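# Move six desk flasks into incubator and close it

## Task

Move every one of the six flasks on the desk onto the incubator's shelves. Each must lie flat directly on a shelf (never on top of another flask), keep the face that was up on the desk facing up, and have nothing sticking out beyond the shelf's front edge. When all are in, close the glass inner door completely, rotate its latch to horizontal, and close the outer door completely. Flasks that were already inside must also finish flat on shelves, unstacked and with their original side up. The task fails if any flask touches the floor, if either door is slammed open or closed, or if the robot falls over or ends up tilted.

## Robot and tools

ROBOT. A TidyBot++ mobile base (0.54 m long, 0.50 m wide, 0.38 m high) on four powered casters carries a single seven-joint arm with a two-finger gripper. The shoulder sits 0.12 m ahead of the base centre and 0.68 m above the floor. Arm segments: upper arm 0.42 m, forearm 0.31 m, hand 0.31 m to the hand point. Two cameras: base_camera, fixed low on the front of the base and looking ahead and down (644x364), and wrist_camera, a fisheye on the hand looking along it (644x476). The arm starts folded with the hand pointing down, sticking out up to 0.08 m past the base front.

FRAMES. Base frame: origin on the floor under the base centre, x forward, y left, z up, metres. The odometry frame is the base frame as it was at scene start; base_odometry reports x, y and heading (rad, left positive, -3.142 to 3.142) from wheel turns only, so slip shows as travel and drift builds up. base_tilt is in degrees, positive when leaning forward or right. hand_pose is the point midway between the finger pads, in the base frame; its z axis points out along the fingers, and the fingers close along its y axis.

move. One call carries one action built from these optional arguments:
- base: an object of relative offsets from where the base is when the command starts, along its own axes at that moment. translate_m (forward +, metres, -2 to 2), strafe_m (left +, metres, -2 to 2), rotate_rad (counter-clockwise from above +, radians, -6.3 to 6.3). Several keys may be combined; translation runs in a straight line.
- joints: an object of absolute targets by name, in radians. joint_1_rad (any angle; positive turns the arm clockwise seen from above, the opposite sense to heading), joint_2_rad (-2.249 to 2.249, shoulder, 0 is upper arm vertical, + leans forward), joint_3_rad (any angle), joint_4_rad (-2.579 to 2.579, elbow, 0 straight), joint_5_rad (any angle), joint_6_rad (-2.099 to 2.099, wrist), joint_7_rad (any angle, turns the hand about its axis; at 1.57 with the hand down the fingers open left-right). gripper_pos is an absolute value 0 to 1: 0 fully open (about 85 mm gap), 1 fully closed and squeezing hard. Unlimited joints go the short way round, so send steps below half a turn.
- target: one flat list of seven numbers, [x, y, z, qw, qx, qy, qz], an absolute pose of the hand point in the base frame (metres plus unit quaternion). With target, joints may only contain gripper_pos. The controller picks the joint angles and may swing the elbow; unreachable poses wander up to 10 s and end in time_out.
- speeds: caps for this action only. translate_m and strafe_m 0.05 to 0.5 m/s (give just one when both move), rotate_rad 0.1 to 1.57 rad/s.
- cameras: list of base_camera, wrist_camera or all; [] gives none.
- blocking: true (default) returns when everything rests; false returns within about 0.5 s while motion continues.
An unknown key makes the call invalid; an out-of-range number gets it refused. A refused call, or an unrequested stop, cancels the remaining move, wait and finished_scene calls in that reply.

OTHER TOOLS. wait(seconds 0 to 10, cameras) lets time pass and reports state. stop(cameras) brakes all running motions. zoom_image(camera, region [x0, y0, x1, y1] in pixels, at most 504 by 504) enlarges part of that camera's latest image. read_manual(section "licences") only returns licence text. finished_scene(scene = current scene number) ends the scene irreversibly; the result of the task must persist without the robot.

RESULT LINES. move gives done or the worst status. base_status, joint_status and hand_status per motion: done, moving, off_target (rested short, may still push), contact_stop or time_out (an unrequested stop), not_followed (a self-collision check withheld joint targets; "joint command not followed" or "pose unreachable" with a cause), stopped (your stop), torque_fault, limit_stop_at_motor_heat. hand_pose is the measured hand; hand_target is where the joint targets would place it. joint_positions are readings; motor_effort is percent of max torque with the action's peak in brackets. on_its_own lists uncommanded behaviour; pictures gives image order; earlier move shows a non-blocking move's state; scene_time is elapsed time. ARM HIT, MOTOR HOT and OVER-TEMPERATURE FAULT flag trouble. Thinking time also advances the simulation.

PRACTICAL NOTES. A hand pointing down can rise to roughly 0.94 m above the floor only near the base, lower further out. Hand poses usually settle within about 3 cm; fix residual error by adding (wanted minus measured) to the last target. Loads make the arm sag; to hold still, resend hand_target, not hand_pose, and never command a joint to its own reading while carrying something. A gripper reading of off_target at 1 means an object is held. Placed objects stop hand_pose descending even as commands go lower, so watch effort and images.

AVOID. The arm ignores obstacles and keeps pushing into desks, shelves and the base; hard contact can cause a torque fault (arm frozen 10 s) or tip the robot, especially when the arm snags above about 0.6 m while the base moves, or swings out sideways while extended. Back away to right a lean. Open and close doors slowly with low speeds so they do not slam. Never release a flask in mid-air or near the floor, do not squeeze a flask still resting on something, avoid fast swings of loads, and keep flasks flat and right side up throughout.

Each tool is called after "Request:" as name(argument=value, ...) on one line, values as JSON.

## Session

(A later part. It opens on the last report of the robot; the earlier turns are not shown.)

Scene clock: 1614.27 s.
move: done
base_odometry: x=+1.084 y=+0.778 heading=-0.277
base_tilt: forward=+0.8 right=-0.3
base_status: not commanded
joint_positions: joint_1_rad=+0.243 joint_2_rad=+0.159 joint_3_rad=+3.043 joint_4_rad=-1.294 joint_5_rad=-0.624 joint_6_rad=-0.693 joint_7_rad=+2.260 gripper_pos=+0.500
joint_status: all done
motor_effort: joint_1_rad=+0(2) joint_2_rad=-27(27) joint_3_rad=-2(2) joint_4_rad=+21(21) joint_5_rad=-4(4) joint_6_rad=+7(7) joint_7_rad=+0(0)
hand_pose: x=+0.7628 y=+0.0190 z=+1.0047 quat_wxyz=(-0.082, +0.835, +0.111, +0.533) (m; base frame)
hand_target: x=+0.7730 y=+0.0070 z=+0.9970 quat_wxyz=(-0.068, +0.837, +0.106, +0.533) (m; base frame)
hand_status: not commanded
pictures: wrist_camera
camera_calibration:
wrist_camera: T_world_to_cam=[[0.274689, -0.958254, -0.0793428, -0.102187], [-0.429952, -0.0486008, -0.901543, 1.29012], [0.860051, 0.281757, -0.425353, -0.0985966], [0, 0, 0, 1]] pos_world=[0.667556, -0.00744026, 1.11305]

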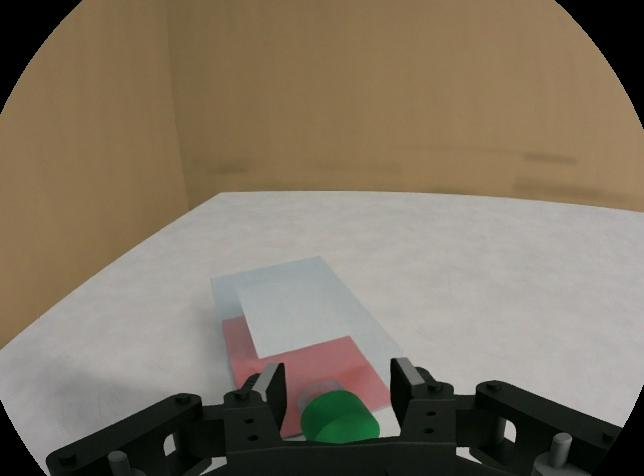

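Request:
move(target=[0.735, -0.012, 1.015, -0.1286, 0.8263, 0.2099, 0.5064], joints={"gripper_pos": 0.55}, cameras=["wrist_camera"])

Scene clock: 1630.23 s.
move: done
base_odometry: x=+1.084 y=+0.778 heading=-0.277
base_tilt: forward=+0.8 right=-0.3
base_status: not commanded
joint_positions: joint_1_rad=+0.432 joint_2_rad=+0.194 joint_3_rad=+3.042 joint_4_rad=-1.168 joint_5_rad=-0.798 joint_6_rad=-1.023 joint_7_rad=+2.490 gripper_pos=+0.550
joint_status: all done
motor_effort: joint_1_rad=+0(2) joint_2_rad=-27(27) joint_3_rad=-2(3) joint_4_rad=+19(21) joint_5_rad=-6(6) joint_6_rad=+5(7) joint_7_rad=+0(1)
hand_pose: x=+0.7318 y=-0.0167 z=+1.0164 quat_wxyz=(-0.118, +0.836, +0.180, +0.505) (m; base frame)
hand_target: x=+0.7350 y=-0.0120 z=+1.0150 quat_wxyz=(-0.129, +0.826, +0.210, +0.506) (m; base frame)
hand_status: done (0.006 m and 3.8 deg from the pose sent, 0.043 m and 13.0 deg at the start)
pictures: wrist_camera
camera_calibration:
wrist_camera: T_world_to_cam=[[0.418233, -0.905207, -0.0753716, -0.23519], [-0.455852, -0.137396, -0.879387, 1.28045], [0.785672, 0.402147, -0.470104, 0.044942], [0, 0, 0, 1]] pos_world=[0.646749, -0.0550411, 1.12941]

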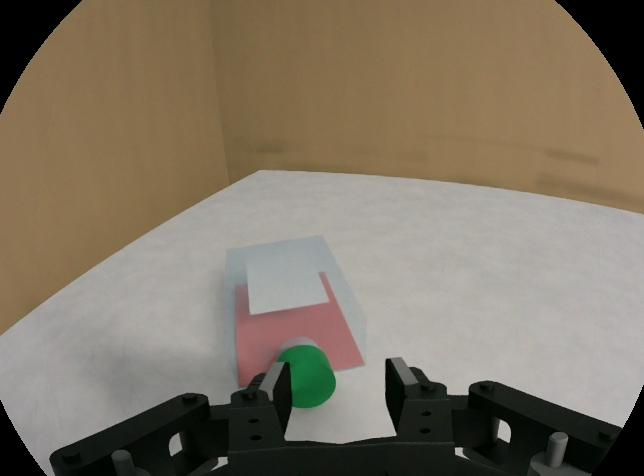

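Request:
move(target=[0.742, -0.008, 1.003, -0.1677, 0.8105, 0.2791, 0.4870], cameras=["wrist_camera"])

Scene clock: 1645.93 s.
move: done
base_odometry: x=+1.084 y=+0.778 heading=-0.277
base_tilt: forward=+0.8 right=-0.2
base_status: not commanded
joint_positions: joint_1_rad=+0.549 joint_2_rad=+0.325 joint_3_rad=+2.903 joint_4_rad=-1.034 joint_5_rad=-0.800 joint_6_rad=-1.165 joint_7_rad=+2.570 gripper_pos=+0.550
joint_status: not commanded
motor_effort: joint_1_rad=+0(2) joint_2_rad=-30(32) joint_3_rad=-4(5) joint_4_rad=+18(20) joint_5_rad=-7(7) joint_6_rad=+4(5) joint_7_rad=+0(1)
hand_pose: x=+0.7446 y=-0.0159 z=+0.9982 quat_wxyz=(-0.159, +0.828, +0.242, +0.480) (m; base frame)
hand_target: x=+0.7420 y=-0.0080 z=+1.0030 quat_wxyz=(-0.168, +0.810, +0.279, +0.487) (m; base frame)
hand_status: done (0.010 m and 4.9 deg from the pose sent, 0.019 m and 13.2 deg at the start)
pictures: wrist_camera
camera_calibration:
wrist_camera: T_world_to_cam=[[0.54955, -0.830507, -0.0908443, -0.322241], [-0.457684, -0.208303, -0.86437, 1.25572], [0.698942, 0.516592, -0.494583, 0.116853], [0, 0, 0, 1]] pos_world=[0.670137, -0.0664188, 1.11392]

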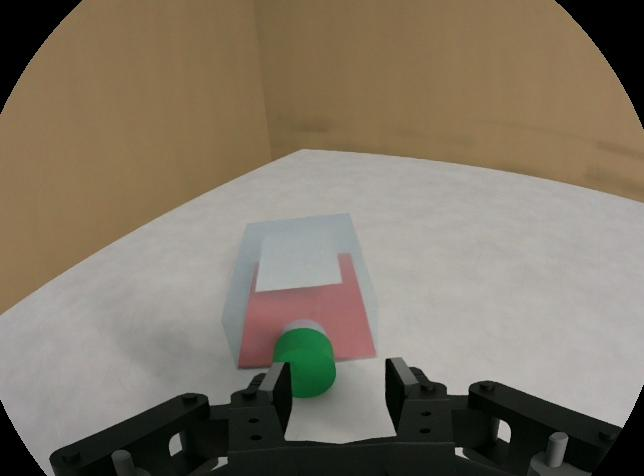

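Request:
move(target=[0.733, 0.008, 0.995, -0.1677, 0.8105, 0.2791, 0.4870], cameras=["wrist_camera"])

Scene clock: 1658.67 s.
move: done
base_odometry: x=+1.084 y=+0.778 heading=-0.277
base_tilt: forward=+0.8 right=-0.2
base_status: not commanded
joint_positions: joint_1_rad=+0.539 joint_2_rad=+0.311 joint_3_rad=+2.913 joint_4_rad=-1.090 joint_5_rad=-0.824 joint_6_rad=-1.167 joint_7_rad=+2.604 gripper_pos=+0.550
joint_status: not commanded
motor_effort: joint_1_rad=+0(2) joint_2_rad=-30(30) joint_3_rad=-4(4) joint_4_rad=+18(19) joint_5_rad=-6(7) joint_6_rad=+4(5) joint_7_rad=+0(0)
hand_pose: x=+0.7367 y=-0.0041 z=+0.9840 quat_wxyz=(-0.170, +0.828, +0.250, +0.472) (m; base frame)
hand_target: x=+0.7330 y=+0.0080 z=+0.9950 quat_wxyz=(-0.168, +0.810, +0.279, +0.487) (m; base frame)
hand_status: done (0.017 m and 4.3 deg from the pose sent, 0.027 m and 4.9 deg at the start)
pictures: wrist_camera
camera_calibration:
wrist_camera: T_world_to_cam=[[0.570003, -0.814694, -0.10663, -0.308891], [-0.467668, -0.214991, -0.85736, 1.24263], [0.675562, 0.538565, -0.503552, 0.135452], [0, 0, 0, 1]] pos_world=[0.665702, -0.0574469, 1.10065]

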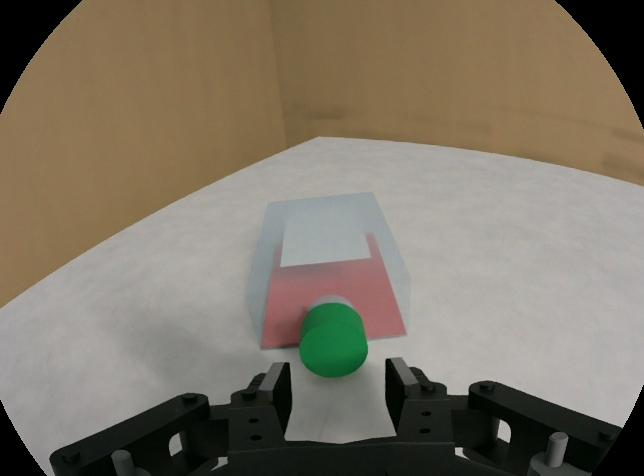

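Request:
move(target=[0.765, 0.033, 0.985, -0.1677, 0.8105, 0.2791, 0.4870], cameras=["wrist_camera"])

Scene clock: 1671.30 s.
move: done
base_odometry: x=+1.084 y=+0.778 heading=-0.277
base_tilt: forward=+0.8 right=-0.3
base_status: not commanded
joint_positions: joint_1_rad=+0.504 joint_2_rad=+0.336 joint_3_rad=+2.855 joint_4_rad=-1.072 joint_5_rad=-0.805 joint_6_rad=-1.118 joint_7_rad=+2.604 gripper_pos=+0.550
joint_status: not commanded
motor_effort: joint_1_rad=+1(2) joint_2_rad=-30(31) joint_3_rad=-4(5) joint_4_rad=+19(20) joint_5_rad=-6(7) joint_6_rad=+4(5) joint_7_rad=+0(1)
hand_pose: x=+0.7510 y=+0.0313 z=+0.9876 quat_wxyz=(-0.179, +0.814, +0.272, +0.480) (m; base frame)
hand_target: x=+0.7650 y=+0.0330 z=+0.9850 quat_wxyz=(-0.168, +0.810, +0.279, +0.487) (m; base frame)
hand_status: done (0.014 m and 1.8 deg from the pose sent, 0.047 m and 4.3 deg at the start)
pictures: wrist_camera
camera_calibration:
wrist_camera: T_world_to_cam=[[0.611943, -0.785713, -0.0904457, -0.336207], [-0.429788, -0.234358, -0.871985, 1.24663], [0.663934, 0.572478, -0.481104, 0.093951], [0, 0, 0, 1]] pos_world=[0.679149, -0.0257886, 1.10183]

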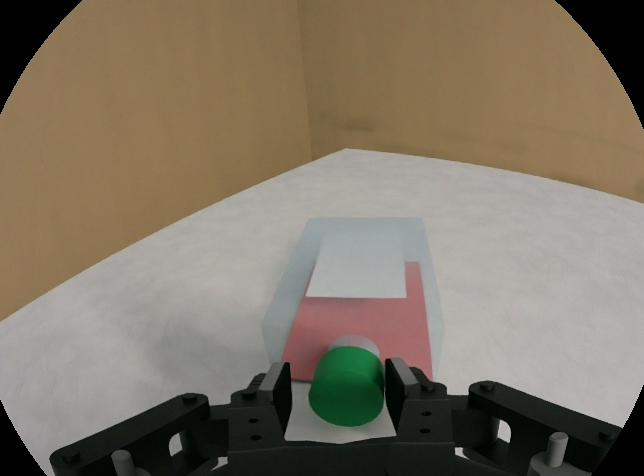

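Request:
move(target=[0.776, 0.036, 0.98, -0.1677, 0.8105, 0.2791, 0.4870], cameras=["wrist_camera"])

Scene clock: 1684.27 s.
move: done
base_odometry: x=+1.084 y=+0.778 heading=-0.277
base_tilt: forward=+0.8 right=-0.2
base_status: not commanded
joint_positions: joint_1_rad=+0.503 joint_2_rad=+0.360 joint_3_rad=+2.823 joint_4_rad=-1.054 joint_5_rad=-0.785 joint_6_rad=-1.099 joint_7_rad=+2.604 gripper_pos=+0.550
joint_status: not commanded
motor_effort: joint_1_rad=+1(2) joint_2_rad=-31(32) joint_3_rad=-4(5) joint_4_rad=+19(20) joint_5_rad=-6(7) joint_6_rad=+4(4) joint_7_rad=+0(0)
hand_pose: x=+0.7606 y=+0.0367 z=+0.9852 quat_wxyz=(-0.180, +0.811, +0.278, +0.483) (m; base frame)
hand_target: x=+0.7760 y=+0.0360 z=+0.9800 quat_wxyz=(-0.168, +0.810, +0.279, +0.487) (m; base frame)
hand_status: done (0.016 m and 1.5 deg from the pose sent, 0.027 m and 1.8 deg at the start)
pictures: wrist_camera
camera_calibration:
wrist_camera: T_world_to_cam=[[0.621457, -0.779003, -0.0833443, -0.352444], [-0.419251, -0.240808, -0.875352, 1.24549], [0.661831, 0.578935, -0.476249, 0.0799124], [0, 0, 0, 1]] pos_world=[0.688311, -0.0208955, 1.09892]

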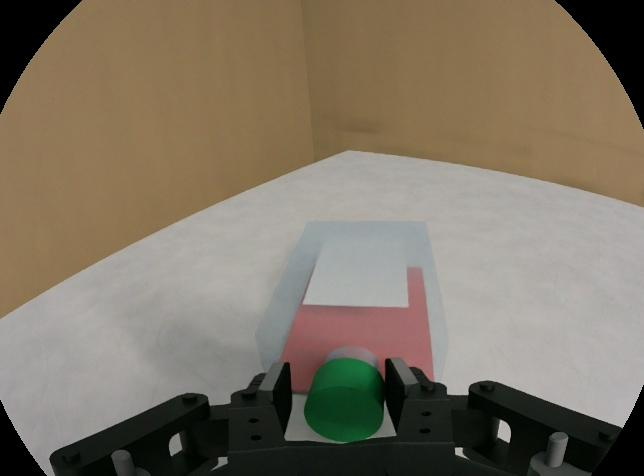

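Request:
move(joints={"gripper_pos": 0.68}, cameras=["wrist_camera"])

Scene clock: 1688.77 s.
move: done
base_odometry: x=+1.084 y=+0.778 heading=-0.277
base_tilt: forward=+0.8 right=-0.2
base_status: not commanded
joint_positions: joint_1_rad=+0.503 joint_2_rad=+0.360 joint_3_rad=+2.823 joint_4_rad=-1.053 joint_5_rad=-0.785 joint_6_rad=-1.099 joint_7_rad=+2.604 gripper_pos=+0.666
joint_status: all done
motor_effort: joint_1_rad=+1(1) joint_2_rad=-31(31) joint_3_rad=-4(5) joint_4_rad=+18(19) joint_5_rad=-6(7) joint_6_rad=+4(4) joint_7_rad=+0(1)
hand_pose: x=+0.7608 y=+0.0366 z=+0.9855 quat_wxyz=(-0.179, +0.811, +0.278, +0.483) (m; base frame)
hand_target: x=+0.7760 y=+0.0360 z=+0.9800 quat_wxyz=(-0.168, +0.810, +0.279, +0.487) (m; base frame)
hand_status: not commanded
pictures: wrist_camera
camera_calibration:
wrist_camera: T_world_to_cam=[[0.62115, -0.779319, -0.0826742, -0.353028], [-0.418591, -0.240737, -0.875687, 1.24564], [0.662537, 0.578539, -0.475749, 0.0790688], [0, 0, 0, 1]] pos_world=[0.688311, -0.0209948, 1.09922]

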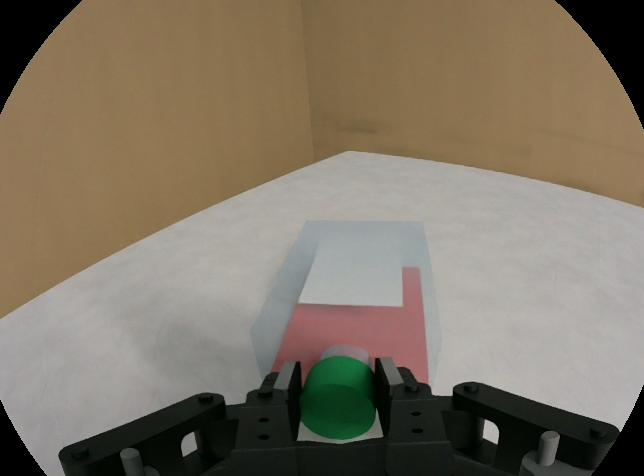

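Request:
move(joints={"gripper_pos": 0.78}, cameras=["wrist_camera"])

Scene clock: 1694.17 s.
move: off_target
base_odometry: x=+1.084 y=+0.778 heading=-0.277
base_tilt: forward=+0.8 right=-0.3
base_status: not commanded
joint_positions: joint_1_rad=+0.503 joint_2_rad=+0.360 joint_3_rad=+2.823 joint_4_rad=-1.053 joint_5_rad=-0.785 joint_6_rad=-1.098 joint_7_rad=+2.604 gripper_pos=+0.686
joint_status: gripper_pos off_target (ended at +0.686, target +0.780)
motor_effort: joint_1_rad=+1(1) joint_2_rad=-31(31) joint_3_rad=-4(5) joint_4_rad=+19(19) joint_5_rad=-6(6) joint_6_rad=+4(4) joint_7_rad=+0(0)
hand_pose: x=+0.7608 y=+0.0365 z=+0.9857 quat_wxyz=(-0.179, +0.811, +0.278, +0.483) (m; base frame)
hand_target: x=+0.7760 y=+0.0360 z=+0.9800 quat_wxyz=(-0.168, +0.810, +0.279, +0.487) (m; base frame)
hand_status: not commanded
pictures: wrist_camera
camera_calibration:
wrist_camera: T_world_to_cam=[[0.621034, -0.779434, -0.0824535, -0.353326], [-0.418334, -0.240668, -0.875829, 1.24573], [0.662807, 0.578413, -0.475527, 0.0786742], [0, 0, 0, 1]] pos_world=[0.688411, -0.0210947, 1.09932]

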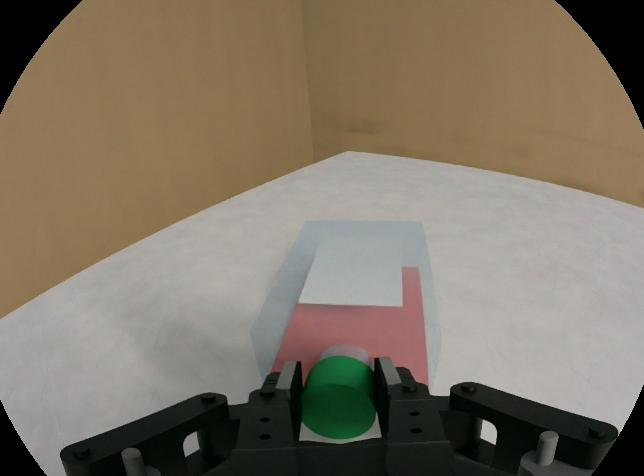

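Request:
move(target=[0.776, 0.036, 1.02, -0.1677, 0.8105, 0.2791, 0.4870], joints={"gripper_pos": 0.82}, cameras=["wrist_camera"])

Request:
move(target=[0.70, 0.0, 1.09, -0.1677, 0.8105, 0.2791, 0.4870], cameras=["wrist_camera"])

Scene clock: 1700.80 s.
move: off_target
base_odometry: x=+1.084 y=+0.778 heading=-0.277
base_tilt: forward=+0.8 right=-0.3
base_status: not commanded
joint_positions: joint_1_rad=+0.490 joint_2_rad=+0.389 joint_3_rad=+2.823 joint_4_rad=-0.887 joint_5_rad=-0.722 joint_6_rad=-1.124 joint_7_rad=+2.555 gripper_pos=+0.691
joint_status: gripper_pos off_target (ended at +0.691, target +0.820)
motor_effort: joint_1_rad=+1(2) joint_2_rad=-33(34) joint_3_rad=-5(5) joint_4_rad=+19(21) joint_5_rad=-7(7) joint_6_rad=+6(6) joint_7_rad=+0(1)
hand_pose: x=+0.7763 y=+0.0205 z=+1.0331 quat_wxyz=(-0.144, +0.798, +0.285, +0.511) (m; base frame)
hand_target: x=+0.7760 y=+0.0360 z=+1.0200 quat_wxyz=(-0.168, +0.810, +0.279, +0.487) (m; base frame)
hand_status: done (0.020 m and 4.2 deg from the pose sent, 0.038 m and 1.4 deg at the start)
pictures: wrist_camera
camera_calibration:
wrist_camera: T_world_to_cam=[[0.604452, -0.796641, 0.000973643, -0.444467], [-0.35498, -0.270435, -0.894904, 1.26099], [0.713181, 0.540581, -0.446257, 0.0317192], [0, 0, 0, 1]] pos_world=[0.693662, -0.0302122, 1.14305]

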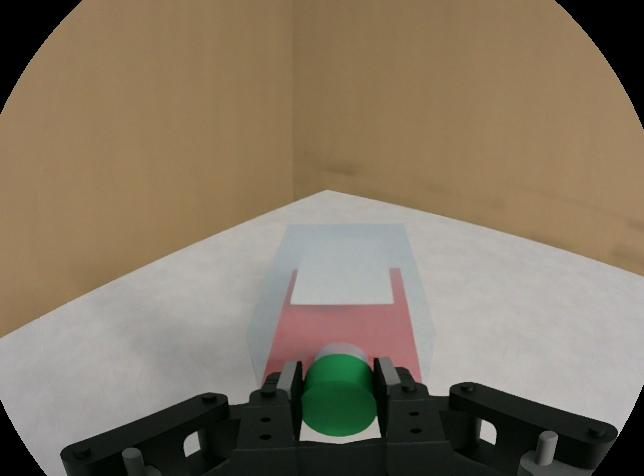

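Scene clock: 1702.13 s.
move: done
base_odometry: x=+1.084 y=+0.778 heading=-0.277
base_tilt: forward=+0.8 right=-0.3
base_status: not commanded
joint_positions: joint_1_rad=+0.561 joint_2_rad=+0.321 joint_3_rad=+2.878 joint_4_rad=-0.767 joint_5_rad=-0.752 joint_6_rad=-1.371 joint_7_rad=+2.515 gripper_pos=+0.691
joint_status: not commanded
motor_effort: joint_1_rad=+1(3) joint_2_rad=-29(36) joint_3_rad=-4(5) joint_4_rad=+18(21) joint_5_rad=-7(7) joint_6_rad=+6(6) joint_7_rad=+0(0)
hand_pose: x=+0.7087 y=-0.0019 z=+1.0811 quat_wxyz=(-0.137, +0.804, +0.307, +0.491) (m; base frame)
hand_target: x=+0.7000 y=+0.0000 z=+1.0900 quat_wxyz=(-0.168, +0.810, +0.279, +0.487) (m; base frame)
hand_status: done (0.013 m and 4.8 deg from the pose sent, 0.097 m and 4.2 deg at the start)
pictures: wrist_camera
camera_calibration:
wrist_camera: T_world_to_cam=[[0.628555, -0.77748, 0.0210796, -0.460228], [-0.369549, -0.322391, -0.871492, 1.25889], [0.684363, 0.53999, -0.489957, 0.181152], [0, 0, 0, 1]] pos_world=[0.630525, -0.049785, 1.19557]

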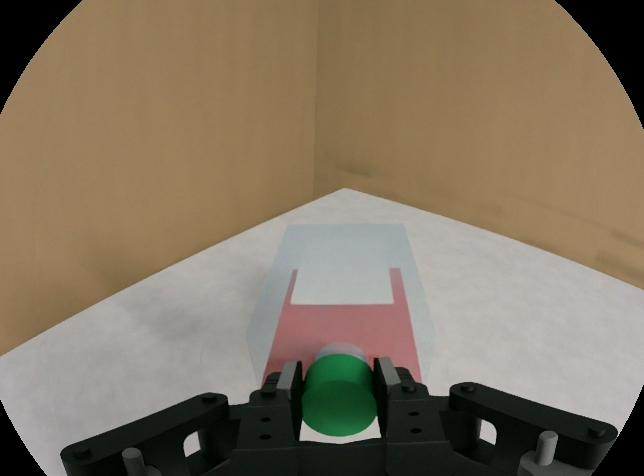

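Request:
move(base={"translate_m": -0.2}, target=[0.43, 0.0, 1.07, 0.0, 0.8572, 0.0, 0.5151], cameras=[])

Request:
move(base={"translate_m": -1.13, "strafe_m": -1.666, "rotate_rad": -1.573}, speeds={"rotate_rad": 0.6}, cameras=["wrist_camera", "base_camera"])

Scene clock: 1719.20 s.
move: done
base_odometry: x=+0.891 y=+0.832 heading=-0.277
base_tilt: forward=+0.7 right=-0.2
base_status: done
joint_positions: joint_1_rad=+0.018 joint_2_rad=-0.538 joint_3_rad=+3.123 joint_4_rad=-1.519 joint_5_rad=-0.048 joint_6_rad=-1.139 joint_7_rad=+1.653 gripper_pos=+0.691
joint_status: not commanded
motor_effort: joint_1_rad=+2(2) joint_2_rad=+0(34) joint_3_rad=+0(5) joint_4_rad=+19(20) joint_5_rad=-1(7) joint_6_rad=+9(9) joint_7_rad=+0(1)
hand_pose: x=+0.4300 y=+0.0175 z=+1.0553 quat_wxyz=(+0.001, +0.871, +0.039, +0.489) (m; base frame)
hand_target: x=+0.4300 y=+0.0000 z=+1.0700 quat_wxyz=(+0.000, +0.857, +0.000, +0.515) (m; base frame)
hand_status: done (0.023 m and 5.6 deg from the pose sent, 0.279 m and 39.3 deg at the start)
pictures: none
No camera images: "cameras" was empty.

Scene clock: 1724.17 s.
move: done
base_odometry: x=-0.651 y=-0.461 heading=-1.850
base_tilt: forward=+0.8 right=-0.3
base_status: done
joint_positions: joint_1_rad=+0.015 joint_2_rad=-0.544 joint_3_rad=+3.133 joint_4_rad=-1.522 joint_5_rad=-0.039 joint_6_rad=-1.134 joint_7_rad=+1.651 gripper_pos=+0.691
joint_status: not commanded
motor_effort: joint_1_rad=+0(2) joint_2_rad=+0(5) joint_3_rad=+0(3) joint_4_rad=+19(20) joint_5_rad=-1(1) joint_6_rad=+9(9) joint_7_rad=+0(1)
hand_pose: x=+0.4288 y=+0.0113 z=+1.0574 quat_wxyz=(+0.005, +0.870, +0.034, +0.493) (m; base frame)
hand_target: x=+0.4300 y=+0.0000 z=+1.0700 quat_wxyz=(+0.000, +0.857, +0.000, +0.515) (m; base frame)
hand_status: not commanded
pictures: base_camera, wrist_camera
camera_calibration:
wrist_camera: T_world_to_cam=[[0.0511556, -0.998514, -0.0187915, 0.0186681], [-0.523379, -0.0107788, -0.852032, 1.1808], [0.850563, 0.0534213, -0.523152, 0.323235], [0, 0, 0, 1]] pos_world=[0.342121, 0.0141004, 1.17554]

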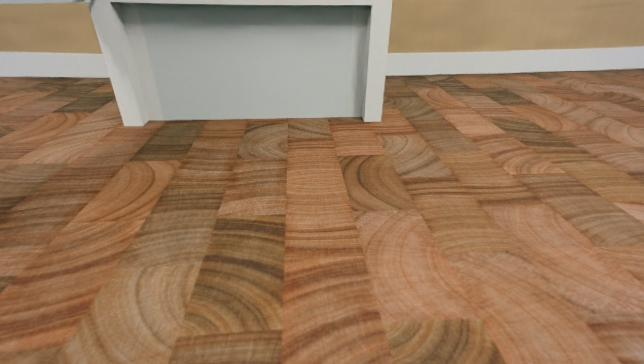

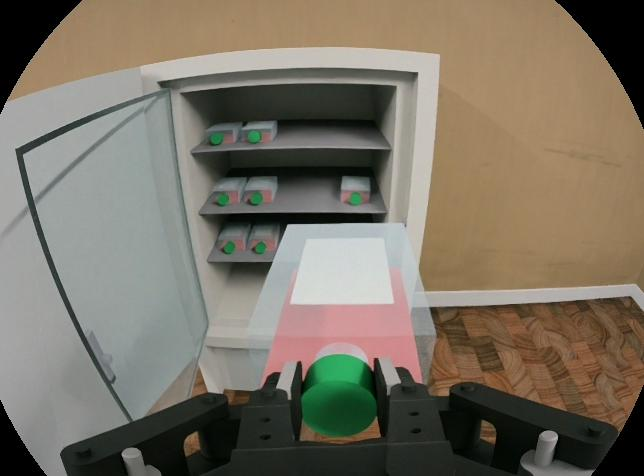

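Request:
zoom_image(camera="wrist_camera", region=[140, 50, 450, 290])

Scaled by 1.626.

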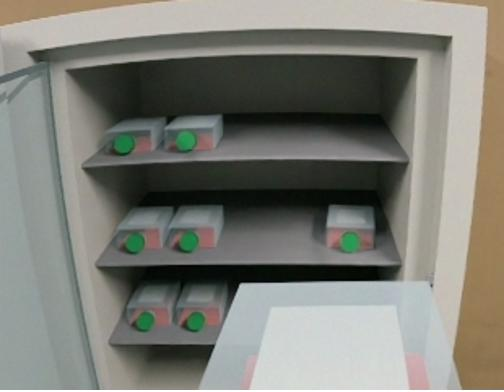

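Request:
move(base={"translate_m": 0.44, "strafe_m": 0.06}, speeds={"translate_m": 0.3}, cameras=[])

Request:
move(target=[0.64, 0.03, 0.835, 0.0, 0.8572, 0.0, 0.5151], cameras=["wrist_camera"])

Scene clock: 1768.00 s.
move: done
base_odometry: x=-0.715 y=-0.901 heading=-1.851
base_tilt: forward=+0.8 right=-0.3
base_status: done
joint_positions: joint_1_rad=+0.015 joint_2_rad=-0.550 joint_3_rad=+3.133 joint_4_rad=-1.522 joint_5_rad=-0.038 joint_6_rad=-1.133 joint_7_rad=+1.651 gripper_pos=+0.691
joint_status: not commanded
motor_effort: joint_1_rad=+2(2) joint_2_rad=+0(3) joint_3_rad=+0(1) joint_4_rad=+19(20) joint_5_rad=-1(1) joint_6_rad=+9(9) joint_7_rad=+0(1)
hand_pose: x=+0.4266 y=+0.0113 z=+1.0590 quat_wxyz=(+0.005, +0.868, +0.034, +0.495) (m; base frame)
hand_target: x=+0.4300 y=+0.0000 z=+1.0700 quat_wxyz=(+0.000, +0.857, +0.000, +0.515) (m; base frame)
hand_status: not commanded
pictures: none
No camera images: "cameras" was empty.

Scene clock: 1770.37 s.
move: done
base_odometry: x=-0.715 y=-0.901 heading=-1.851
base_tilt: forward=+0.8 right=-0.3
base_status: not commanded
joint_positions: joint_1_rad=+0.385 joint_2_rad=-0.116 joint_3_rad=+2.703 joint_4_rad=-2.042 joint_5_rad=+0.240 joint_6_rad=-0.157 joint_7_rad=+1.298 gripper_pos=+0.691
joint_status: not commanded
motor_effort: joint_1_rad=+0(1) joint_2_rad=-15(17) joint_3_rad=+0(1) joint_4_rad=+21(23) joint_5_rad=+0(1) joint_6_rad=+8(9) joint_7_rad=+0(1)
hand_pose: x=+0.6329 y=+0.0247 z=+0.8332 quat_wxyz=(+0.016, +0.864, +0.010, +0.503) (m; base frame)
hand_target: x=+0.6400 y=+0.0300 z=+0.8350 quat_wxyz=(+0.000, +0.857, +0.000, +0.515) (m; base frame)
hand_status: done (0.009 m and 2.6 deg from the pose sent, 0.310 m and 4.7 deg at the start)
pictures: wrist_camera
camera_calibration:
wrist_camera: T_world_to_cam=[[-0.000836083, -0.99972, -0.0236454, 0.0544499], [-0.501769, 0.0208727, -0.86475, 1.09299], [0.865001, 0.0111415, -0.501646, 0.00561553], [0, 0, 0, 1]] pos_world=[0.543615, 0.0315584, 0.949265]

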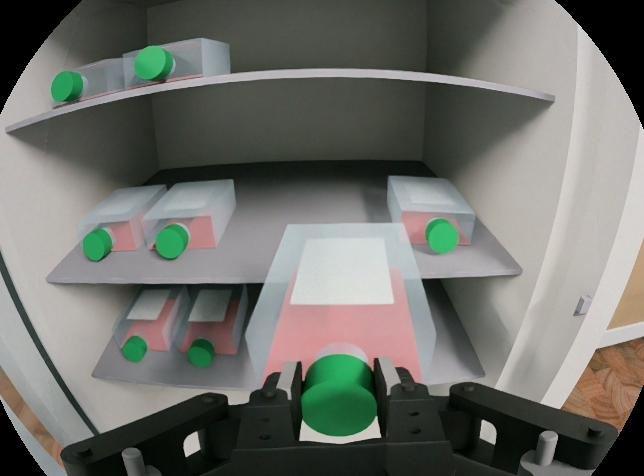

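Request:
move(target=[0.80, 0.05, 0.825, -0.0234, 0.8502, -0.0200, 0.5257], cameras=[])

Request:
move(target=[0.862, 0.05, 0.815, -0.0234, 0.8502, -0.0200, 0.5257], cameras=["wrist_camera"])

Scene clock: 1790.50 s.
move: done
base_odometry: x=-0.715 y=-0.901 heading=-1.851
base_tilt: forward=+0.8 right=-0.3
base_status: not commanded
joint_positions: joint_1_rad=-0.289 joint_2_rad=+0.256 joint_3_rad=+3.380 joint_4_rad=-1.729 joint_5_rad=+0.030 joint_6_rad=-0.114 joint_7_rad=+1.363 gripper_pos=+0.691
joint_status: not commanded
motor_effort: joint_1_rad=+1(1) joint_2_rad=-30(31) joint_3_rad=+0(2) joint_4_rad=+20(22) joint_5_rad=+0(0) joint_6_rad=+9(9) joint_7_rad=+0(1)
hand_pose: x=+0.7824 y=+0.0470 z=+0.8088 quat_wxyz=(-0.032, +0.864, -0.038, +0.500) (m; base frame)
hand_target: x=+0.8000 y=+0.0500 z=+0.8250 quat_wxyz=(-0.023, +0.850, -0.020, +0.526) (m; base frame)
hand_status: done (0.024 m and 4.0 deg from the pose sent, 0.169 m and 6.4 deg at the start)
pictures: none
No camera images: "cameras" was empty.

Scene clock: 1791.67 s.
move: done
base_odometry: x=-0.715 y=-0.901 heading=-1.851
base_tilt: forward=+0.8 right=-0.3
base_status: not commanded
joint_positions: joint_1_rad=-0.224 joint_2_rad=+0.405 joint_3_rad=+3.333 joint_4_rad=-1.543 joint_5_rad=+0.014 joint_6_rad=-0.114 joint_7_rad=+1.381 gripper_pos=+0.691
joint_status: not commanded
motor_effort: joint_1_rad=+1(1) joint_2_rad=-36(38) joint_3_rad=+0(1) joint_4_rad=+20(21) joint_5_rad=+0(0) joint_6_rad=+9(9) joint_7_rad=+0(0)
hand_pose: x=+0.8514 y=+0.0458 z=+0.8090 quat_wxyz=(-0.025, +0.855, -0.036, +0.517) (m; base frame)
hand_target: x=+0.8620 y=+0.0500 z=+0.8150 quat_wxyz=(-0.023, +0.850, -0.020, +0.526) (m; base frame)
hand_status: done (0.013 m and 2.2 deg from the pose sent, 0.080 m and 4.0 deg at the start)
pictures: wrist_camera
camera_calibration:
wrist_camera: T_world_to_cam=[[-0.0351389, -0.989593, -0.139535, 0.197657], [-0.470524, 0.139561, -0.871281, 1.15439], [0.881687, 0.0350388, -0.470531, -0.236182], [0, 0, 0, 1]] pos_world=[0.758354, 0.0427679, 0.922251]

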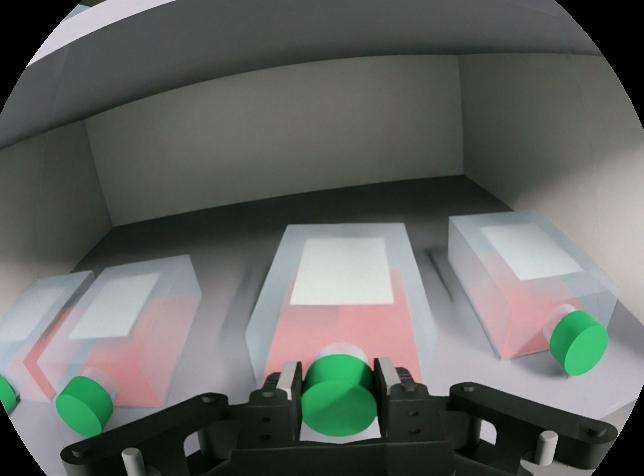

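Request:
move(target=[0.866, 0.05, 0.805, -0.0055, 0.8504, 0.0089, 0.5262], cameras=[])

Request:
move(target=[0.866, 0.05, 0.79, -0.0055, 0.8504, 0.0089, 0.5262], cameras=["wrist_camera"])

Scene clock: 1803.40 s.
move: done
base_odometry: x=-0.715 y=-0.901 heading=-1.851
base_tilt: forward=+0.8 right=-0.3
base_status: not commanded
joint_positions: joint_1_rad=-0.215 joint_2_rad=+0.419 joint_3_rad=+3.321 joint_4_rad=-1.543 joint_5_rad=+0.014 joint_6_rad=-0.106 joint_7_rad=+1.434 gripper_pos=+0.691
joint_status: not commanded
motor_effort: joint_1_rad=+0(1) joint_2_rad=-37(37) joint_3_rad=+0(1) joint_4_rad=+20(21) joint_5_rad=+0(1) joint_6_rad=+9(9) joint_7_rad=+0(1)
hand_pose: x=+0.8542 y=+0.0473 z=+0.8014 quat_wxyz=(-0.013, +0.857, -0.013, +0.515) (m; base frame)
hand_target: x=+0.8660 y=+0.0500 z=+0.8050 quat_wxyz=(-0.006, +0.850, +0.009, +0.526) (m; base frame)
hand_status: done (0.013 m and 3.0 deg from the pose sent, 0.016 m and 5.7 deg at the start)
pictures: none
No camera images: "cameras" was empty.

Scene clock: 1804.13 s.
move: done
base_odometry: x=-0.715 y=-0.901 heading=-1.851
base_tilt: forward=+0.8 right=-0.3
base_status: not commanded
joint_positions: joint_1_rad=-0.215 joint_2_rad=+0.431 joint_3_rad=+3.321 joint_4_rad=-1.552 joint_5_rad=+0.009 joint_6_rad=-0.073 joint_7_rad=+1.445 gripper_pos=+0.691
joint_status: not commanded
motor_effort: joint_1_rad=+1(1) joint_2_rad=-37(38) joint_3_rad=+1(1) joint_4_rad=+20(21) joint_5_rad=+0(1) joint_6_rad=+9(9) joint_7_rad=+0(1)
hand_pose: x=+0.8579 y=+0.0483 z=+0.7961 quat_wxyz=(-0.012, +0.854, -0.009, +0.520) (m; base frame)
hand_target: x=+0.8660 y=+0.0500 z=+0.7900 quat_wxyz=(-0.006, +0.850, +0.009, +0.526) (m; base frame)
hand_status: done (0.010 m and 2.3 deg from the pose sent, 0.017 m and 3.0 deg at the start)
pictures: wrist_camera
camera_calibration:
wrist_camera: T_world_to_cam=[[-0.00234817, -0.99601, -0.0892116, 0.13065], [-0.468482, 0.0799119, -0.879852, 1.15386], [0.88347, 0.0397279, -0.4668, -0.25287], [0, 0, 0, 1]] pos_world=[0.764272, 0.047967, 0.908843]

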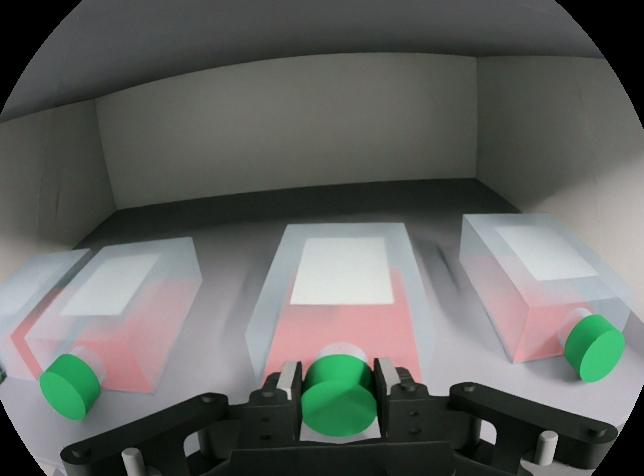

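Request:
move(target=[0.864, 0.05, 0.777, -0.0055, 0.8531, 0.0089, 0.5218], cameras=[])

Request:
move(target=[0.864, 0.05, 0.765, -0.0055, 0.8531, 0.0089, 0.5218], cameras=["wrist_camera"])

Scene clock: 1808.47 s.
move: done
base_odometry: x=-0.715 y=-0.901 heading=-1.851
base_tilt: forward=+0.8 right=-0.3
base_status: not commanded
joint_positions: joint_1_rad=-0.215 joint_2_rad=+0.432 joint_3_rad=+3.321 joint_4_rad=-1.561 joint_5_rad=+0.007 joint_6_rad=-0.054 joint_7_rad=+1.451 gripper_pos=+0.691
joint_status: not commanded
motor_effort: joint_1_rad=+1(1) joint_2_rad=-35(37) joint_3_rad=+0(1) joint_4_rad=+19(20) joint_5_rad=-1(1) joint_6_rad=+8(9) joint_7_rad=+0(0)
hand_pose: x=+0.8582 y=+0.0484 z=+0.7956 quat_wxyz=(-0.011, +0.852, -0.006, +0.524) (m; base frame)
hand_target: x=+0.8640 y=+0.0500 z=+0.7770 quat_wxyz=(-0.006, +0.853, +0.009, +0.522) (m; base frame)
hand_status: done (0.020 m and 1.9 deg from the pose sent, 0.020 m and 2.2 deg at the start)
pictures: none
No camera images: "cameras" was empty.

Scene clock: 1809.07 s.
move: done
base_odometry: x=-0.715 y=-0.901 heading=-1.851
base_tilt: forward=+0.8 right=-0.3
base_status: not commanded
joint_positions: joint_1_rad=-0.213 joint_2_rad=+0.437 joint_3_rad=+3.319 joint_4_rad=-1.575 joint_5_rad=-0.002 joint_6_rad=-0.015 joint_7_rad=+1.463 gripper_pos=+0.691
joint_status: not commanded
motor_effort: joint_1_rad=+0(1) joint_2_rad=-34(35) joint_3_rad=+0(0) joint_4_rad=+19(20) joint_5_rad=-1(1) joint_6_rad=+8(8) joint_7_rad=+0(0)
hand_pose: x=+0.8606 y=+0.0488 z=+0.7948 quat_wxyz=(-0.011, +0.847, -0.004, +0.532) (m; base frame)
hand_target: x=+0.8640 y=+0.0500 z=+0.7650 quat_wxyz=(-0.006, +0.853, +0.009, +0.522) (m; base frame)
hand_status: done (0.030 m and 2.2 deg from the pose sent, 0.031 m and 1.9 deg at the start)
pictures: wrist_camera
camera_calibration:
wrist_camera: T_world_to_cam=[[0.00655329, -0.996416, -0.0843328, 0.1195], [-0.443038, 0.0727128, -0.893549, 1.14328], [0.896479, 0.0432183, -0.440973, -0.287775], [0, 0, 0, 1]] pos_world=[0.763716, 0.0483781, 0.904751]

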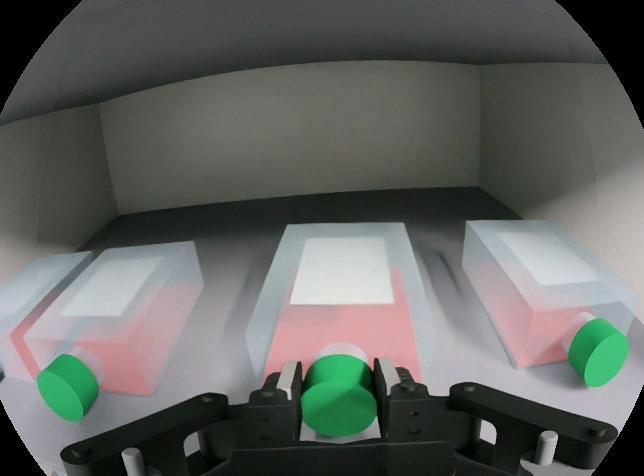

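Request:
move(target=[0.864, 0.05, 0.783, -0.0052, 0.8630, 0.0090, 0.5050], cameras=["wrist_camera"])

Scene clock: 1813.50 s.
move: done
base_odometry: x=-0.715 y=-0.901 heading=-1.851
base_tilt: forward=+0.8 right=-0.3
base_status: not commanded
joint_positions: joint_1_rad=-0.207 joint_2_rad=+0.437 joint_3_rad=+3.311 joint_4_rad=-1.536 joint_5_rad=-0.002 joint_6_rad=-0.088 joint_7_rad=+1.463 gripper_pos=+0.691
joint_status: not commanded
motor_effort: joint_1_rad=+0(2) joint_2_rad=-36(36) joint_3_rad=+0(0) joint_4_rad=+19(20) joint_5_rad=+0(1) joint_6_rad=+8(8) joint_7_rad=+0(0)
hand_pose: x=+0.8607 y=+0.0493 z=+0.7960 quat_wxyz=(-0.012, +0.856, -0.006, +0.517) (m; base frame)
hand_target: x=+0.8640 y=+0.0500 z=+0.7830 quat_wxyz=(-0.005, +0.863, +0.009, +0.505) (m; base frame)
hand_status: done (0.013 m and 2.4 deg from the pose sent, 0.012 m and 4.0 deg at the start)
pictures: wrist_camera
camera_calibration:
wrist_camera: T_world_to_cam=[[0.00222036, -0.996289, -0.0860368, 0.125217], [-0.473884, 0.0747148, -0.877412, 1.15791], [0.880585, 0.0427196, -0.47196, -0.248965], [0, 0, 0, 1]] pos_world=[0.767669, 0.048875, 0.909232]

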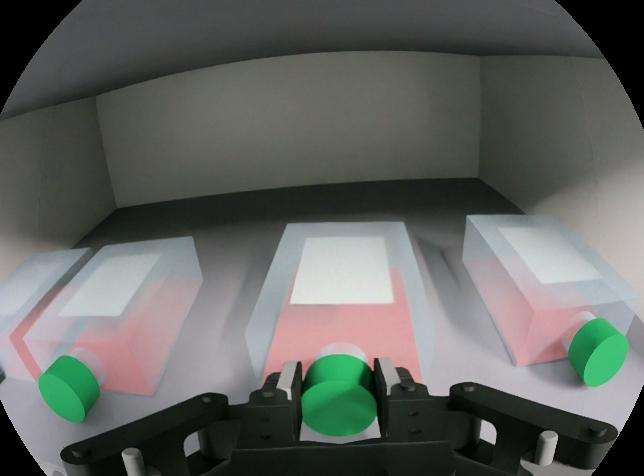

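Request:
move(joints={"gripper_pos": 0.6}, cameras=["wrist_camera"])

Request:
move(joints={"gripper_pos": 0.5}, cameras=[])

Request:
move(target=[0.78, 0.045, 0.84, -0.0052, 0.8630, 0.0090, 0.5050], cameras=["wrist_camera"])

Scene clock: 1819.60 s.
move: done
base_odometry: x=-0.715 y=-0.901 heading=-1.851
base_tilt: forward=+0.8 right=-0.3
base_status: not commanded
joint_positions: joint_1_rad=-0.207 joint_2_rad=+0.437 joint_3_rad=+3.310 joint_4_rad=-1.536 joint_5_rad=-0.002 joint_6_rad=-0.088 joint_7_rad=+1.463 gripper_pos=+0.600
joint_status: all done
motor_effort: joint_1_rad=+0(2) joint_2_rad=-36(37) joint_3_rad=+0(1) joint_4_rad=+19(20) joint_5_rad=+0(1) joint_6_rad=+8(8) joint_7_rad=+0(0)
hand_pose: x=+0.8607 y=+0.0495 z=+0.7960 quat_wxyz=(-0.012, +0.856, -0.006, +0.517) (m; base frame)
hand_target: x=+0.8640 y=+0.0500 z=+0.7830 quat_wxyz=(-0.005, +0.863, +0.009, +0.505) (m; base frame)
hand_status: not commanded
pictures: wrist_camera
camera_calibration:
wrist_camera: T_world_to_cam=[[0.00248474, -0.996277, -0.0861775, 0.125241], [-0.473945, 0.0747109, -0.877379, 1.15792], [0.880551, 0.0430235, -0.471995, -0.248925], [0, 0, 0, 1]] pos_world=[0.767668, 0.048975, 0.909232]

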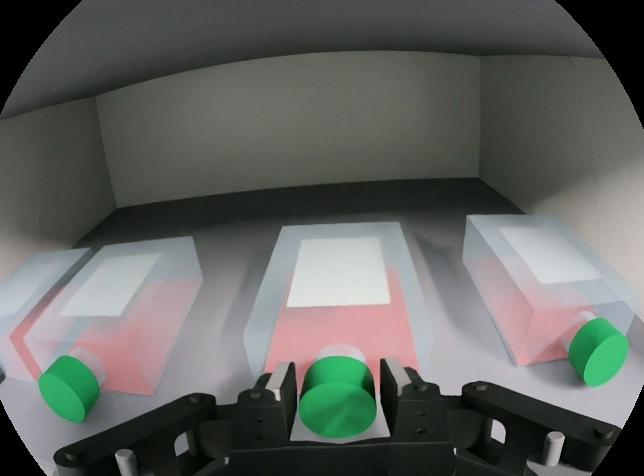

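Scene clock: 1820.13 s.
move: done
base_odometry: x=-0.715 y=-0.901 heading=-1.851
base_tilt: forward=+0.8 right=-0.3
base_status: not commanded
joint_positions: joint_1_rad=-0.207 joint_2_rad=+0.437 joint_3_rad=+3.310 joint_4_rad=-1.536 joint_5_rad=-0.002 joint_6_rad=-0.088 joint_7_rad=+1.463 gripper_pos=+0.500
joint_status: all done
motor_effort: joint_1_rad=+1(1) joint_2_rad=-36(36) joint_3_rad=+0(1) joint_4_rad=+19(20) joint_5_rad=+0(0) joint_6_rad=+8(8) joint_7_rad=+0(0)
hand_pose: x=+0.8607 y=+0.0495 z=+0.7960 quat_wxyz=(-0.012, +0.856, -0.006, +0.517) (m; base frame)
hand_target: x=+0.8640 y=+0.0500 z=+0.7830 quat_wxyz=(-0.005, +0.863, +0.009, +0.505) (m; base frame)
hand_status: not commanded
pictures: none
No camera images: "cameras" was empty.

Scene clock: 1821.67 s.
move: done
base_odometry: x=-0.715 y=-0.901 heading=-1.851
base_tilt: forward=+0.8 right=-0.3
base_status: not commanded
joint_positions: joint_1_rad=-0.216 joint_2_rad=+0.222 joint_3_rad=+3.310 joint_4_rad=-1.659 joint_5_rad=+0.065 joint_6_rad=-0.154 joint_7_rad=+1.462 gripper_pos=+0.500
joint_status: not commanded
motor_effort: joint_1_rad=+0(2) joint_2_rad=-29(38) joint_3_rad=+0(1) joint_4_rad=+20(21) joint_5_rad=+0(0) joint_6_rad=+8(9) joint_7_rad=+0(0)
hand_pose: x=+0.7896 y=+0.0395 z=+0.8590 quat_wxyz=(-0.005, +0.850, +0.010, +0.527) (m; base frame)
hand_target: x=+0.7800 y=+0.0450 z=+0.8400 quat_wxyz=(-0.005, +0.863, +0.009, +0.505) (m; base frame)
hand_status: done (0.022 m and 3.0 deg from the pose sent, 0.092 m and 2.4 deg at the start)
pictures: wrist_camera
camera_calibration:
wrist_camera: T_world_to_cam=[[0.0242394, -0.997997, -0.0584372, 0.0800119], [-0.453343, 0.0411254, -0.890387, 1.17653], [0.891007, 0.0480745, -0.451438, -0.182216], [0, 0, 0, 1]] pos_world=[0.693788, 0.0402263, 0.969984]

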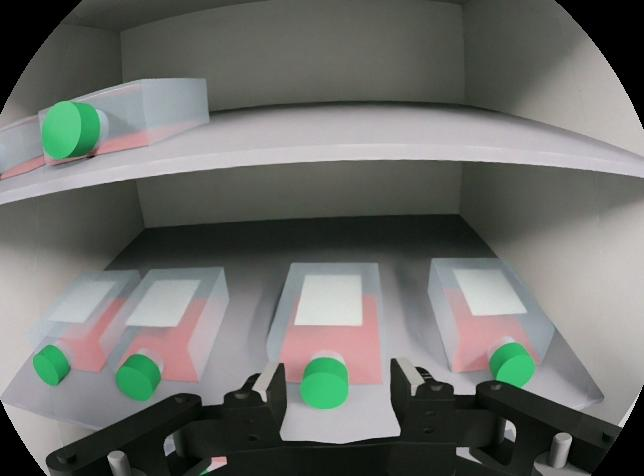

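Request:
move(base={"translate_m": -0.45}, speeds={"translate_m": 0.45}, cameras=[])

Request:
move(base={"translate_m": -1.705, "strafe_m": 1.305, "rotate_rad": 1.573}, speeds={"rotate_rad": 0.6}, target=[0.42, 0.0, 1.10, 0.0, 0.835, 0.0, 0.550], cameras=["wrist_camera", "base_camera"])

Scene clock: 1842.00 s.
move: done
base_odometry: x=-0.591 y=-0.468 heading=-1.851
base_tilt: forward=+0.8 right=-0.3
base_status: done
joint_positions: joint_1_rad=-0.219 joint_2_rad=+0.219 joint_3_rad=+3.310 joint_4_rad=-1.662 joint_5_rad=+0.066 joint_6_rad=-0.158 joint_7_rad=+1.462 gripper_pos=+0.500
joint_status: not commanded
motor_effort: joint_1_rad=+0(2) joint_2_rad=-29(33) joint_3_rad=+0(1) joint_4_rad=+19(21) joint_5_rad=+0(0) joint_6_rad=+8(9) joint_7_rad=+0(1)
hand_pose: x=+0.7877 y=+0.0408 z=+0.8577 quat_wxyz=(-0.006, +0.851, +0.011, +0.525) (m; base frame)
hand_target: x=+0.7800 y=+0.0450 z=+0.8400 quat_wxyz=(-0.005, +0.863, +0.009, +0.505) (m; base frame)
hand_status: not commanded
pictures: none
No camera images: "cameras" was empty.

Scene clock: 1847.23 s.
move: done
base_odometry: x=+1.135 y=+0.810 heading=-0.278
base_tilt: forward=+0.8 right=-0.3
base_status: done
joint_positions: joint_1_rad=-0.022 joint_2_rad=-0.579 joint_3_rad=+3.161 joint_4_rad=-1.528 joint_5_rad=+0.040 joint_6_rad=-1.024 joint_7_rad=+1.496 gripper_pos=+0.500
joint_status: not commanded
motor_effort: joint_1_rad=+0(5) joint_2_rad=+1(32) joint_3_rad=-1(5) joint_4_rad=+18(21) joint_5_rad=+0(1) joint_6_rad=+9(9) joint_7_rad=+1(1)
hand_pose: x=+0.4308 y=-0.0118 z=+1.0956 quat_wxyz=(-0.007, +0.833, -0.032, +0.552) (m; base frame)
hand_target: x=+0.4200 y=+0.0000 z=+1.1000 quat_wxyz=(+0.000, +0.835, +0.000, +0.550) (m; base frame)
hand_status: done (0.017 m and 3.8 deg from the pose sent, 0.442 m and 3.6 deg at the start)
pictures: base_camera, wrist_camera
camera_calibration:
wrist_camera: T_world_to_cam=[[-0.0416766, -0.993365, -0.107191, 0.133104], [-0.395232, 0.114924, -0.911364, 1.2255], [0.917635, 0.00438285, -0.3974, 0.175605], [0, 0, 0, 1]] pos_world=[0.328764, -0.00938882, 1.20093]

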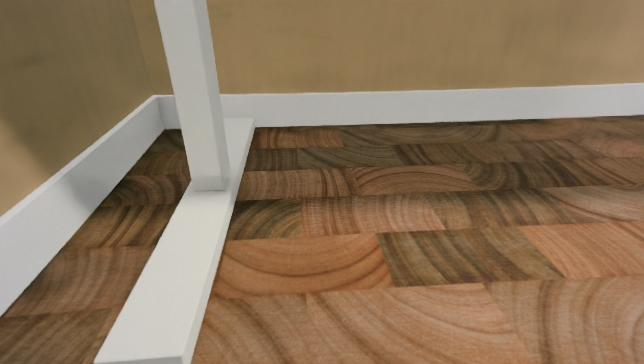

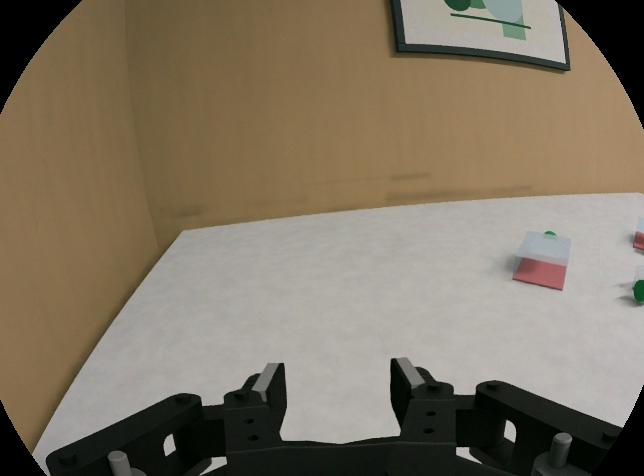

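Request:
move(base={"translate_m": 0.09, "strafe_m": 0.03}, speeds={"translate_m": 0.2}, target=[0.50, -0.02, 1.10, 0.138, 0.799, -0.238, 0.535], cameras=["wrist_camera"])

Scene clock: 1859.20 s.
move: done
base_odometry: x=+1.230 y=+0.814 heading=-0.277
base_tilt: forward=+0.8 right=-0.3
base_status: done
joint_positions: joint_1_rad=+0.720 joint_2_rad=-0.449 joint_3_rad=+2.513 joint_4_rad=-1.388 joint_5_rad=+0.247 joint_6_rad=-1.041 joint_7_rad=+1.064 gripper_pos=+0.500
joint_status: not commanded
motor_effort: joint_1_rad=+1(2) joint_2_rad=+0(5) joint_3_rad=+4(4) joint_4_rad=+19(19) joint_5_rad=+3(3) joint_6_rad=+8(9) joint_7_rad=+0(0)
hand_pose: x=+0.5008 y=-0.0075 z=+1.0999 quat_wxyz=(+0.135, +0.805, -0.202, +0.541) (m; base frame)
hand_target: x=+0.5000 y=-0.0200 z=+1.1000 quat_wxyz=(+0.138, +0.799, -0.238, +0.535) (m; base frame)
hand_status: done (0.013 m and 4.2 deg from the pose sent, 0.070 m and 29.2 deg at the start)
pictures: wrist_camera
camera_calibration:
wrist_camera: T_world_to_cam=[[-0.465969, -0.882684, -0.0611663, 0.303535], [-0.315039, 0.230114, -0.92076, 1.22758], [0.826815, -0.409776, -0.385306, 0.142124], [0, 0, 0, 1]] pos_world=[0.410664, 0.0436808, 1.20363]

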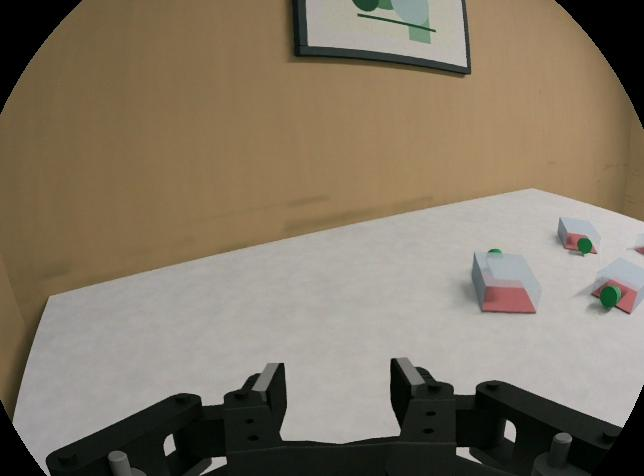

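Request:
move(target=[0.55, -0.20, 1.10, 0.2424, 0.7423, -0.3461, 0.5198], cameras=["wrist_camera"])

Scene clock: 1869.13 s.
move: done
base_odometry: x=+1.230 y=+0.814 heading=-0.277
base_tilt: forward=+0.8 right=-0.3
base_status: not commanded
joint_positions: joint_1_rad=+0.166 joint_2_rad=-0.139 joint_3_rad=+2.927 joint_4_rad=-1.364 joint_5_rad=+0.896 joint_6_rad=-1.103 joint_7_rad=+0.680 gripper_pos=+0.500
joint_status: not commanded
motor_effort: joint_1_rad=+0(2) joint_2_rad=-14(16) joint_3_rad=-1(5) joint_4_rad=+18(19) joint_5_rad=+6(6) joint_6_rad=+5(8) joint_7_rad=+0(0)
hand_pose: x=+0.5553 y=-0.1836 z=+1.0934 quat_wxyz=(+0.236, +0.763, -0.307, +0.517) (m; base frame)
hand_target: x=+0.5500 y=-0.2000 z=+1.1000 quat_wxyz=(+0.242, +0.742, -0.346, +0.520) (m; base frame)
hand_status: done (0.018 m and 5.1 deg from the pose sent, 0.199 m and 22.0 deg at the start)
pictures: wrist_camera
camera_calibration:
wrist_camera: T_world_to_cam=[[-0.709122, -0.704881, -0.0169559, 0.292382], [-0.244535, 0.26842, -0.931747, 1.25921], [0.661323, -0.656577, -0.362711, 0.044172], [0, 0, 0, 1]] pos_world=[0.486044, -0.1029, 1.19424]

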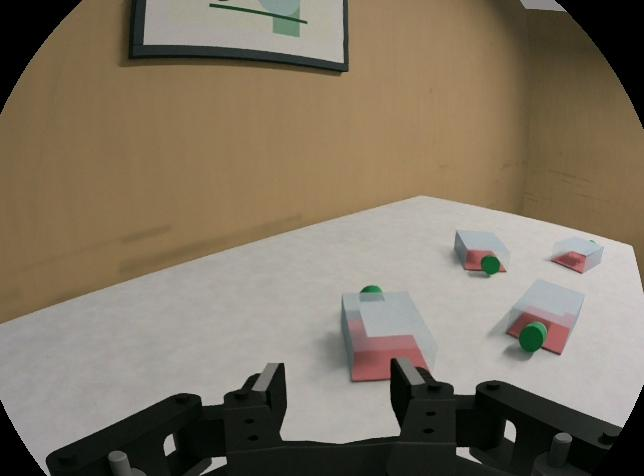

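Request:
move(target=[0.555, -0.40, 1.08, 0.1485, 0.7912, -0.2120, 0.5541], joints={"gripper_pos": 1.0}, cameras=["wrist_camera"])

Scene clock: 1907.90 s.
move: done
base_odometry: x=+1.230 y=+0.814 heading=-0.277
base_tilt: forward=+0.8 right=-0.3
base_status: not commanded
joint_positions: joint_1_rad=+0.464 joint_2_rad=-0.016 joint_3_rad=+3.607 joint_4_rad=-1.315 joint_5_rad=-0.578 joint_6_rad=-0.798 joint_7_rad=+2.132 gripper_pos=+0.999
joint_status: all done
motor_effort: joint_1_rad=+1(2) joint_2_rad=-20(20) joint_3_rad=-1(2) joint_4_rad=+21(21) joint_5_rad=-4(6) joint_6_rad=+7(8) joint_7_rad=+0(0)
hand_pose: x=+0.5523 y=-0.3772 z=+1.0658 quat_wxyz=(+0.119, +0.803, -0.224, +0.540) (m; base frame)
hand_target: x=+0.5550 y=-0.4000 z=+1.0800 quat_wxyz=(+0.149, +0.791, -0.212, +0.554) (m; base frame)
hand_status: done (0.027 m and 4.2 deg from the pose sent, 0.217 m and 15.8 deg at the start)
pictures: wrist_camera
camera_calibration:
wrist_camera: T_world_to_cam=[[-0.480279, -0.870056, -0.111064, 0.0649431], [-0.298729, 0.281311, -0.911935, 1.29843], [0.824678, -0.404805, -0.395018, -0.0517849], [0, 0, 0, 1]] pos_world=[0.461775, -0.329721, 1.17084]

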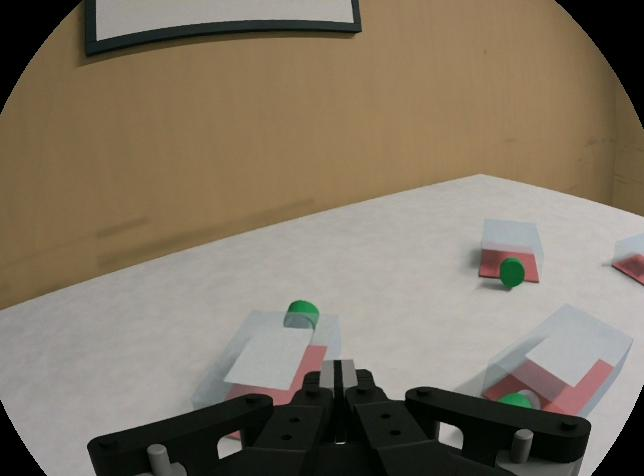

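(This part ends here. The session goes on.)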